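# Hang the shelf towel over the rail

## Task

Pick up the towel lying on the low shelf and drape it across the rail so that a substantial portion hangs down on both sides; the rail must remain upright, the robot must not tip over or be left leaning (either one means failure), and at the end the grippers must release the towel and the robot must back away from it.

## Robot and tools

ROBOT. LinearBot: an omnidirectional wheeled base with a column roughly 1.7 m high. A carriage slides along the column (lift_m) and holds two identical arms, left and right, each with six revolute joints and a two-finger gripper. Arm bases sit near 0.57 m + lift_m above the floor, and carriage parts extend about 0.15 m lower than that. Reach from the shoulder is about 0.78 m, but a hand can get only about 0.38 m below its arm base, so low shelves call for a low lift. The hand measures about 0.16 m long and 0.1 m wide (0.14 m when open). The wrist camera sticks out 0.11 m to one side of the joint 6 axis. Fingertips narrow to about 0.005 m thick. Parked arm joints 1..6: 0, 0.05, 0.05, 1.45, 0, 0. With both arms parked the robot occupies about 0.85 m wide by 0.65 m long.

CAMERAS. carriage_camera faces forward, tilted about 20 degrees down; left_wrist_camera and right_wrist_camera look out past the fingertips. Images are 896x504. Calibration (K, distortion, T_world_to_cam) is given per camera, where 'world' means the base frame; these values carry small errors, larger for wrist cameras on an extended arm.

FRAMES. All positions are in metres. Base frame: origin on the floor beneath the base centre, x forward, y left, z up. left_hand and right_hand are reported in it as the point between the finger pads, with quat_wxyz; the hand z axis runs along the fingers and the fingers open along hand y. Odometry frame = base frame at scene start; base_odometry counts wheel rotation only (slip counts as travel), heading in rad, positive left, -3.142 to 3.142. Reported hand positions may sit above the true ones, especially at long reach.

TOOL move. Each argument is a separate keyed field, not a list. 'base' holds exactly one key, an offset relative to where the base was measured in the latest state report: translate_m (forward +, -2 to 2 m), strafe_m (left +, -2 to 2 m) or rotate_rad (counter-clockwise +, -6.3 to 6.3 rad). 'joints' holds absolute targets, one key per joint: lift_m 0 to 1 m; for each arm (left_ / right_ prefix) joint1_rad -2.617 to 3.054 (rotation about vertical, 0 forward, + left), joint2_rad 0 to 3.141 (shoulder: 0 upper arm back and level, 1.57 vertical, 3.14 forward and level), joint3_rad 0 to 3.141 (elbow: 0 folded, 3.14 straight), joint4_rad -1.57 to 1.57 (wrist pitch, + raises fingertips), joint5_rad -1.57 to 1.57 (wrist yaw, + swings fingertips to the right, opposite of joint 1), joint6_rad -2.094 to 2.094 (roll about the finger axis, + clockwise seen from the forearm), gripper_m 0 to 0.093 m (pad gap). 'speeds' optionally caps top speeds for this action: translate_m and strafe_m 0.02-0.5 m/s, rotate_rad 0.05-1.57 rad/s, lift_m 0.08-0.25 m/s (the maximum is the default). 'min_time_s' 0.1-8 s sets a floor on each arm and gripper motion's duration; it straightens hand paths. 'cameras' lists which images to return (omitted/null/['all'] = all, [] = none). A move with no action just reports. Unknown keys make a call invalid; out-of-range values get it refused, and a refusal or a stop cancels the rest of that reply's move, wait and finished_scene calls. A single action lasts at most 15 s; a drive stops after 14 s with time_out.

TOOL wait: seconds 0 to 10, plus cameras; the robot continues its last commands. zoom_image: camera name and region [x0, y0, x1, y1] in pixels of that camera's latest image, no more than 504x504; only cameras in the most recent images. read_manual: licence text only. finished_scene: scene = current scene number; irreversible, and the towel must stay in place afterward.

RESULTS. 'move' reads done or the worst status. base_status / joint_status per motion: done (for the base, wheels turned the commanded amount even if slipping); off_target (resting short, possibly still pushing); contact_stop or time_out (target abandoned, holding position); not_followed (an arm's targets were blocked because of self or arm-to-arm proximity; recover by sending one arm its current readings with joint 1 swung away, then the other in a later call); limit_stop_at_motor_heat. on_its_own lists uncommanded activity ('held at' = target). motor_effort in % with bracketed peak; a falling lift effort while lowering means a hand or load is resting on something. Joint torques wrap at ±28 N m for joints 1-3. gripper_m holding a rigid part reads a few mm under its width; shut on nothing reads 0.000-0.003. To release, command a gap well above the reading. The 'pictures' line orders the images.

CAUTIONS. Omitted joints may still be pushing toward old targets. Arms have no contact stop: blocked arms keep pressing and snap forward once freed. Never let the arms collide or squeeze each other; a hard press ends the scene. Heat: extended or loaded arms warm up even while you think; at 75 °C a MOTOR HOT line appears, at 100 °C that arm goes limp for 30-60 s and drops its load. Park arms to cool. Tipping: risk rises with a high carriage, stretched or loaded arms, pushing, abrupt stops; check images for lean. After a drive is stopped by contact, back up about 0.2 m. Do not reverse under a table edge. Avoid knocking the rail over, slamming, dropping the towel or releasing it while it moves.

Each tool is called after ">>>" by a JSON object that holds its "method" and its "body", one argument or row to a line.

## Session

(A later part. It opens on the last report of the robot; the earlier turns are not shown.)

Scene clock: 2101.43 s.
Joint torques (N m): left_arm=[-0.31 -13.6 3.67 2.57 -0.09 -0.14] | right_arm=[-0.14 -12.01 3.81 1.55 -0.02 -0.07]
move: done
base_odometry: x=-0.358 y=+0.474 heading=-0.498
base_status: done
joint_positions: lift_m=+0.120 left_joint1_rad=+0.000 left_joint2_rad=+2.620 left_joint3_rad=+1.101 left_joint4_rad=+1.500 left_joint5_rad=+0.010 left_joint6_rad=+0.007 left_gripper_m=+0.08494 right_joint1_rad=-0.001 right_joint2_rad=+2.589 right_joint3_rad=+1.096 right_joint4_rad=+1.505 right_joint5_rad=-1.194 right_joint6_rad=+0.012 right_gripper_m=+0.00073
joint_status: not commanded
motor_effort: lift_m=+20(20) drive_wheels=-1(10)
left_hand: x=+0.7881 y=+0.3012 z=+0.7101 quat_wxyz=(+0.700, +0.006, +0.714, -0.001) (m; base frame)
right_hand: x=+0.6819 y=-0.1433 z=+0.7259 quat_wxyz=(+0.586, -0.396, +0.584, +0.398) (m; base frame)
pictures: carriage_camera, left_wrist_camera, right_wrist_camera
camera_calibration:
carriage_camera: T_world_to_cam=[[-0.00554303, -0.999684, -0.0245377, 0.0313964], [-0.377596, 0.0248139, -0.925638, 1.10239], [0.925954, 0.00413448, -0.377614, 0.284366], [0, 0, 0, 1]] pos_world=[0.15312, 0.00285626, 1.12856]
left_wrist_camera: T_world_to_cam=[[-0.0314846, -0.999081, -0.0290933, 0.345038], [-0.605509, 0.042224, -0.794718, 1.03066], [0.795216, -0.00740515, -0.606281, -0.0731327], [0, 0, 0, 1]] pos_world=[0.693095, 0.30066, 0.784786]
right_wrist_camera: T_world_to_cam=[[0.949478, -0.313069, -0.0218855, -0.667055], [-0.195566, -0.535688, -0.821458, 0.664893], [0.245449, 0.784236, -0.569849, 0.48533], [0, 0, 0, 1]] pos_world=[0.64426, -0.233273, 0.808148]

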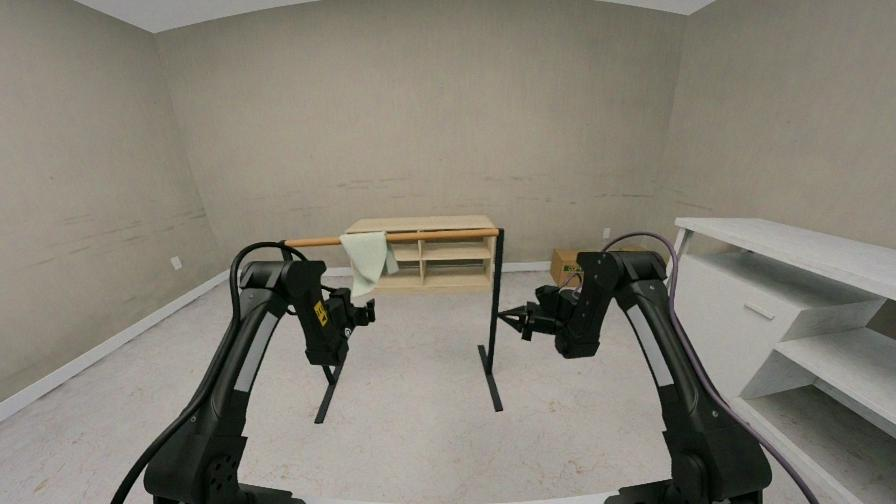

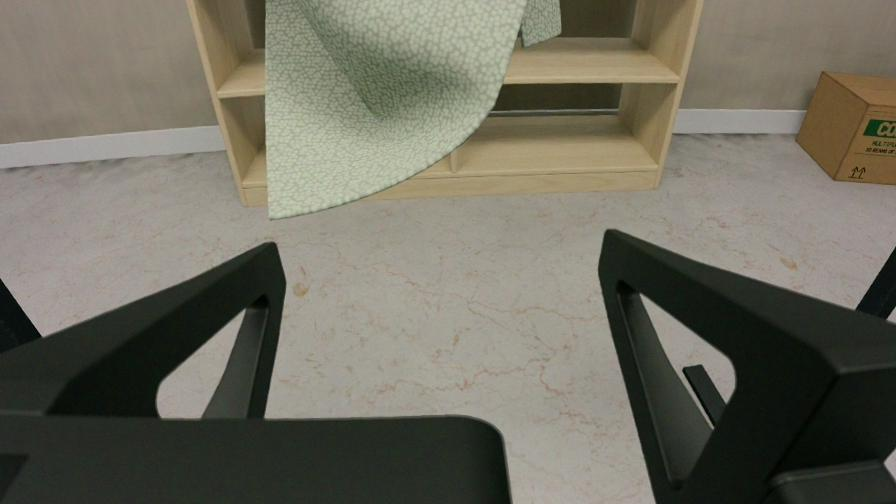

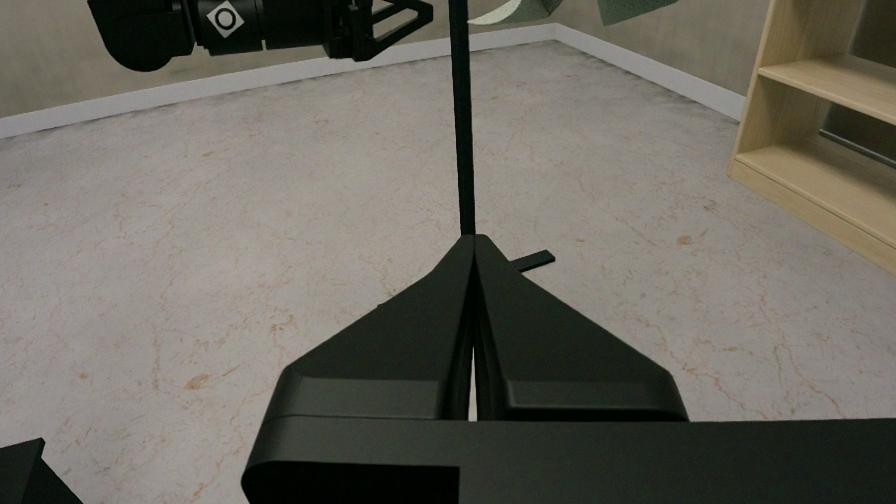

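>>> {"method": "move", "body": {
  "base": {"translate_m": -0.35},
  "speeds": {"translate_m": 0.1},
  "cameras": ["carriage_camera", "left_wrist_camera"]
}}

Scene clock: 2108.07 s.
Joint torques (N m): left_arm=[-0.31 -13.68 3.6 2.6 -0.08 -0.15] | right_arm=[-0.21 -11.86 3.75 1.55 -0.02 -0.06]
move: done
base_odometry: x=-0.666 y=+0.641 heading=-0.498
base_status: done
joint_positions: lift_m=+0.120 left_joint1_rad=+0.000 left_joint2_rad=+2.620 left_joint3_rad=+1.101 left_joint4_rad=+1.500 left_joint5_rad=+0.010 left_joint6_rad=+0.007 left_gripper_m=+0.08494 right_joint1_rad=-0.001 right_joint2_rad=+2.589 right_joint3_rad=+1.096 right_joint4_rad=+1.505 right_joint5_rad=-1.194 right_joint6_rad=+0.012 right_gripper_m=+0.00073
joint_status: not commanded
motor_effort: lift_m=+20(20) drive_wheels=-1(11)
left_hand: x=+0.7881 y=+0.3012 z=+0.7101 quat_wxyz=(+0.700, +0.006, +0.714, -0.001) (m; base frame)
right_hand: x=+0.6819 y=-0.1433 z=+0.7259 quat_wxyz=(+0.586, -0.396, +0.584, +0.398) (m; base frame)
pictures: carriage_camera, left_wrist_camera
camera_calibration:
carriage_camera: T_world_to_cam=[[-0.00554303, -0.999684, -0.0245377, 0.0313964], [-0.377596, 0.0248139, -0.925638, 1.10239], [0.925954, 0.00413448, -0.377614, 0.284366], [0, 0, 0, 1]] pos_world=[0.15312, 0.00285626, 1.12856]
left_wrist_camera: T_world_to_cam=[[-0.0314846, -0.999081, -0.0290933, 0.345038], [-0.605509, 0.042224, -0.794718, 1.03066], [0.795216, -0.00740515, -0.606281, -0.0731327], [0, 0, 0, 1]] pos_world=[0.693095, 0.30066, 0.784786]

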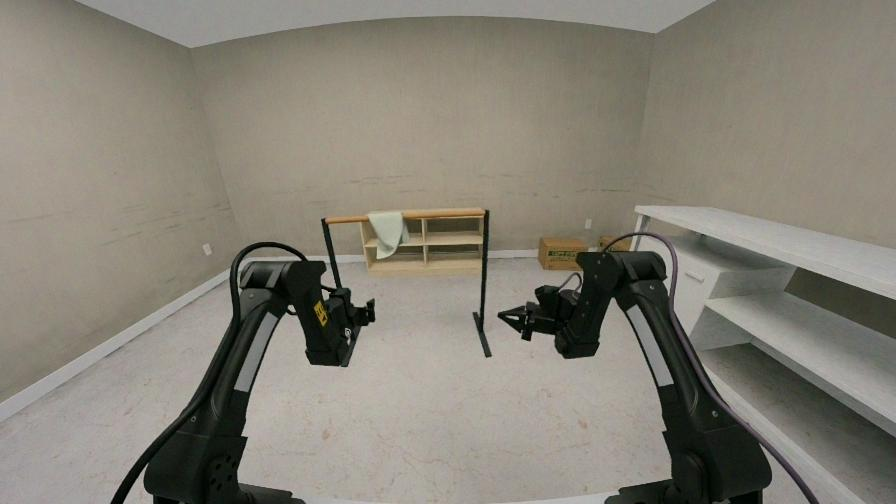

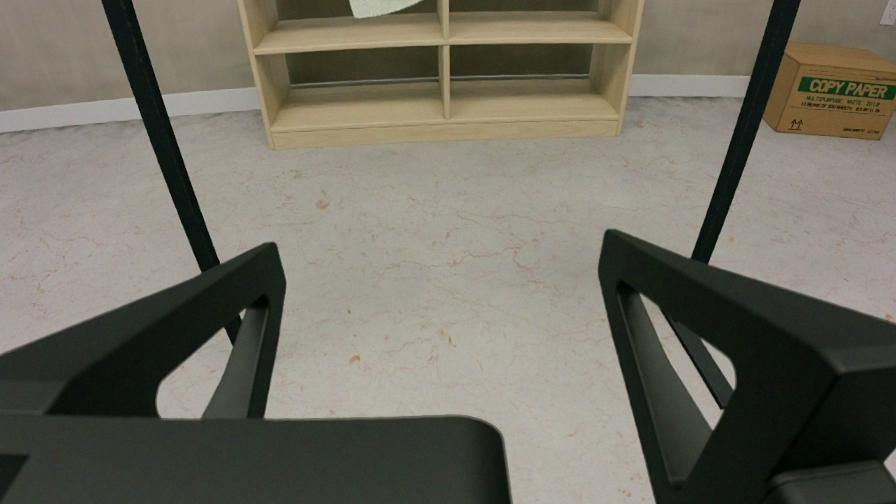

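>>> {"method": "move", "body": {
  "joints": {"left_joint1_rad": 0.0, "left_joint2_rad": 0.05, "left_joint3_rad": 0.05, "left_joint4_rad": 1.45, "left_joint5_rad": 0.0, "left_joint6_rad": 0.0, "right_joint1_rad": 0.0, "right_joint2_rad": 0.05, "right_joint3_rad": 0.05, "right_joint4_rad": 1.45, "right_joint5_rad": 0.0, "right_joint6_rad": 0.0},
  "min_time_s": 4.0,
  "cameras": ["carriage_camera"]
}}

>>> {"method": "zoom_image", "body": {
  "camera": "carriage_camera",
  "region": [310, 190, 510, 370]
}}

Scene clock: 2115.30 s.
Joint torques (N m): left_arm=[-0.24 2.85 4.78 -0.35 -0.08 -0.15] | right_arm=[-0.17 2.7 4.81 -0.34 0.16 -0.06]
move: done
base_odometry: x=-0.666 y=+0.641 heading=-0.498
base_status: not commanded
joint_positions: lift_m=+0.120 left_joint1_rad=+0.000 left_joint2_rad=+0.061 left_joint3_rad=+0.060 left_joint4_rad=+1.468 left_joint5_rad=+0.010 left_joint6_rad=+0.007 left_gripper_m=+0.08494 right_joint1_rad=-0.001 right_joint2_rad=+0.062 right_joint3_rad=+0.061 right_joint4_rad=+1.465 right_joint5_rad=-0.010 right_joint6_rad=+0.012 right_gripper_m=+0.00072
joint_status: all done
motor_effort: lift_m=+20(20) drive_wheels=+2(2)
left_hand: x=+0.2481 y=+0.3011 z=+1.1453 quat_wxyz=(+0.999, +0.005, +0.052, +0.003) (m; base frame)
right_hand: x=+0.2486 y=-0.3012 z=+1.1456 quat_wxyz=(+0.999, -0.005, +0.053, +0.006) (m; base frame)
pictures: carriage_camera
camera_calibration:
carriage_camera: T_world_to_cam=[[-0.00554303, -0.999684, -0.0245377, 0.0313964], [-0.377596, 0.0248139, -0.925638, 1.10239], [0.925954, 0.00413448, -0.377614, 0.284366], [0, 0, 0, 1]] pos_world=[0.15312, 0.00285626, 1.12856]

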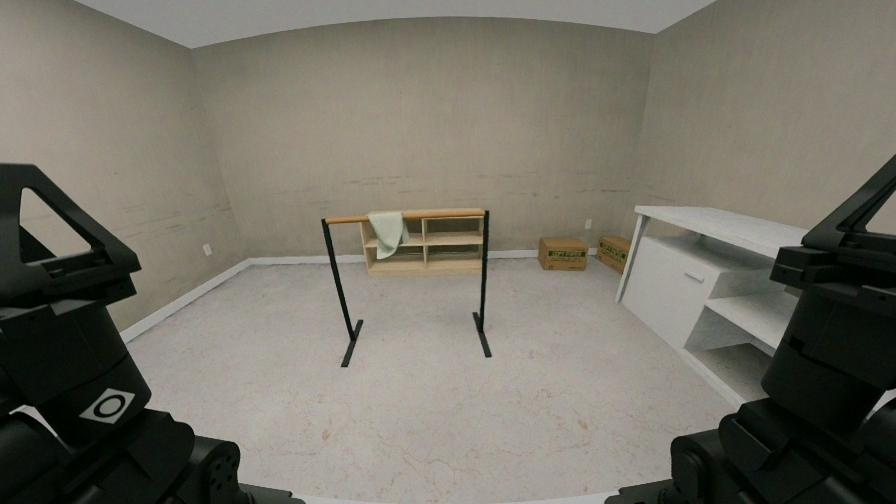

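Scaled by 2.520 from the camera's 896x504 image, which has a finer 1280x720 frame.

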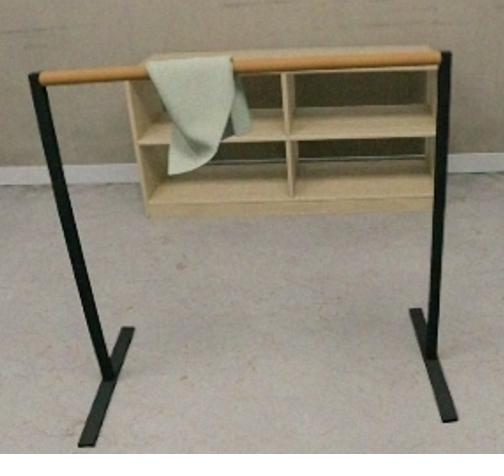

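>>> {"method": "finished_scene", "body": {
  "scene": 1
}}

The scene is finished: the task was done.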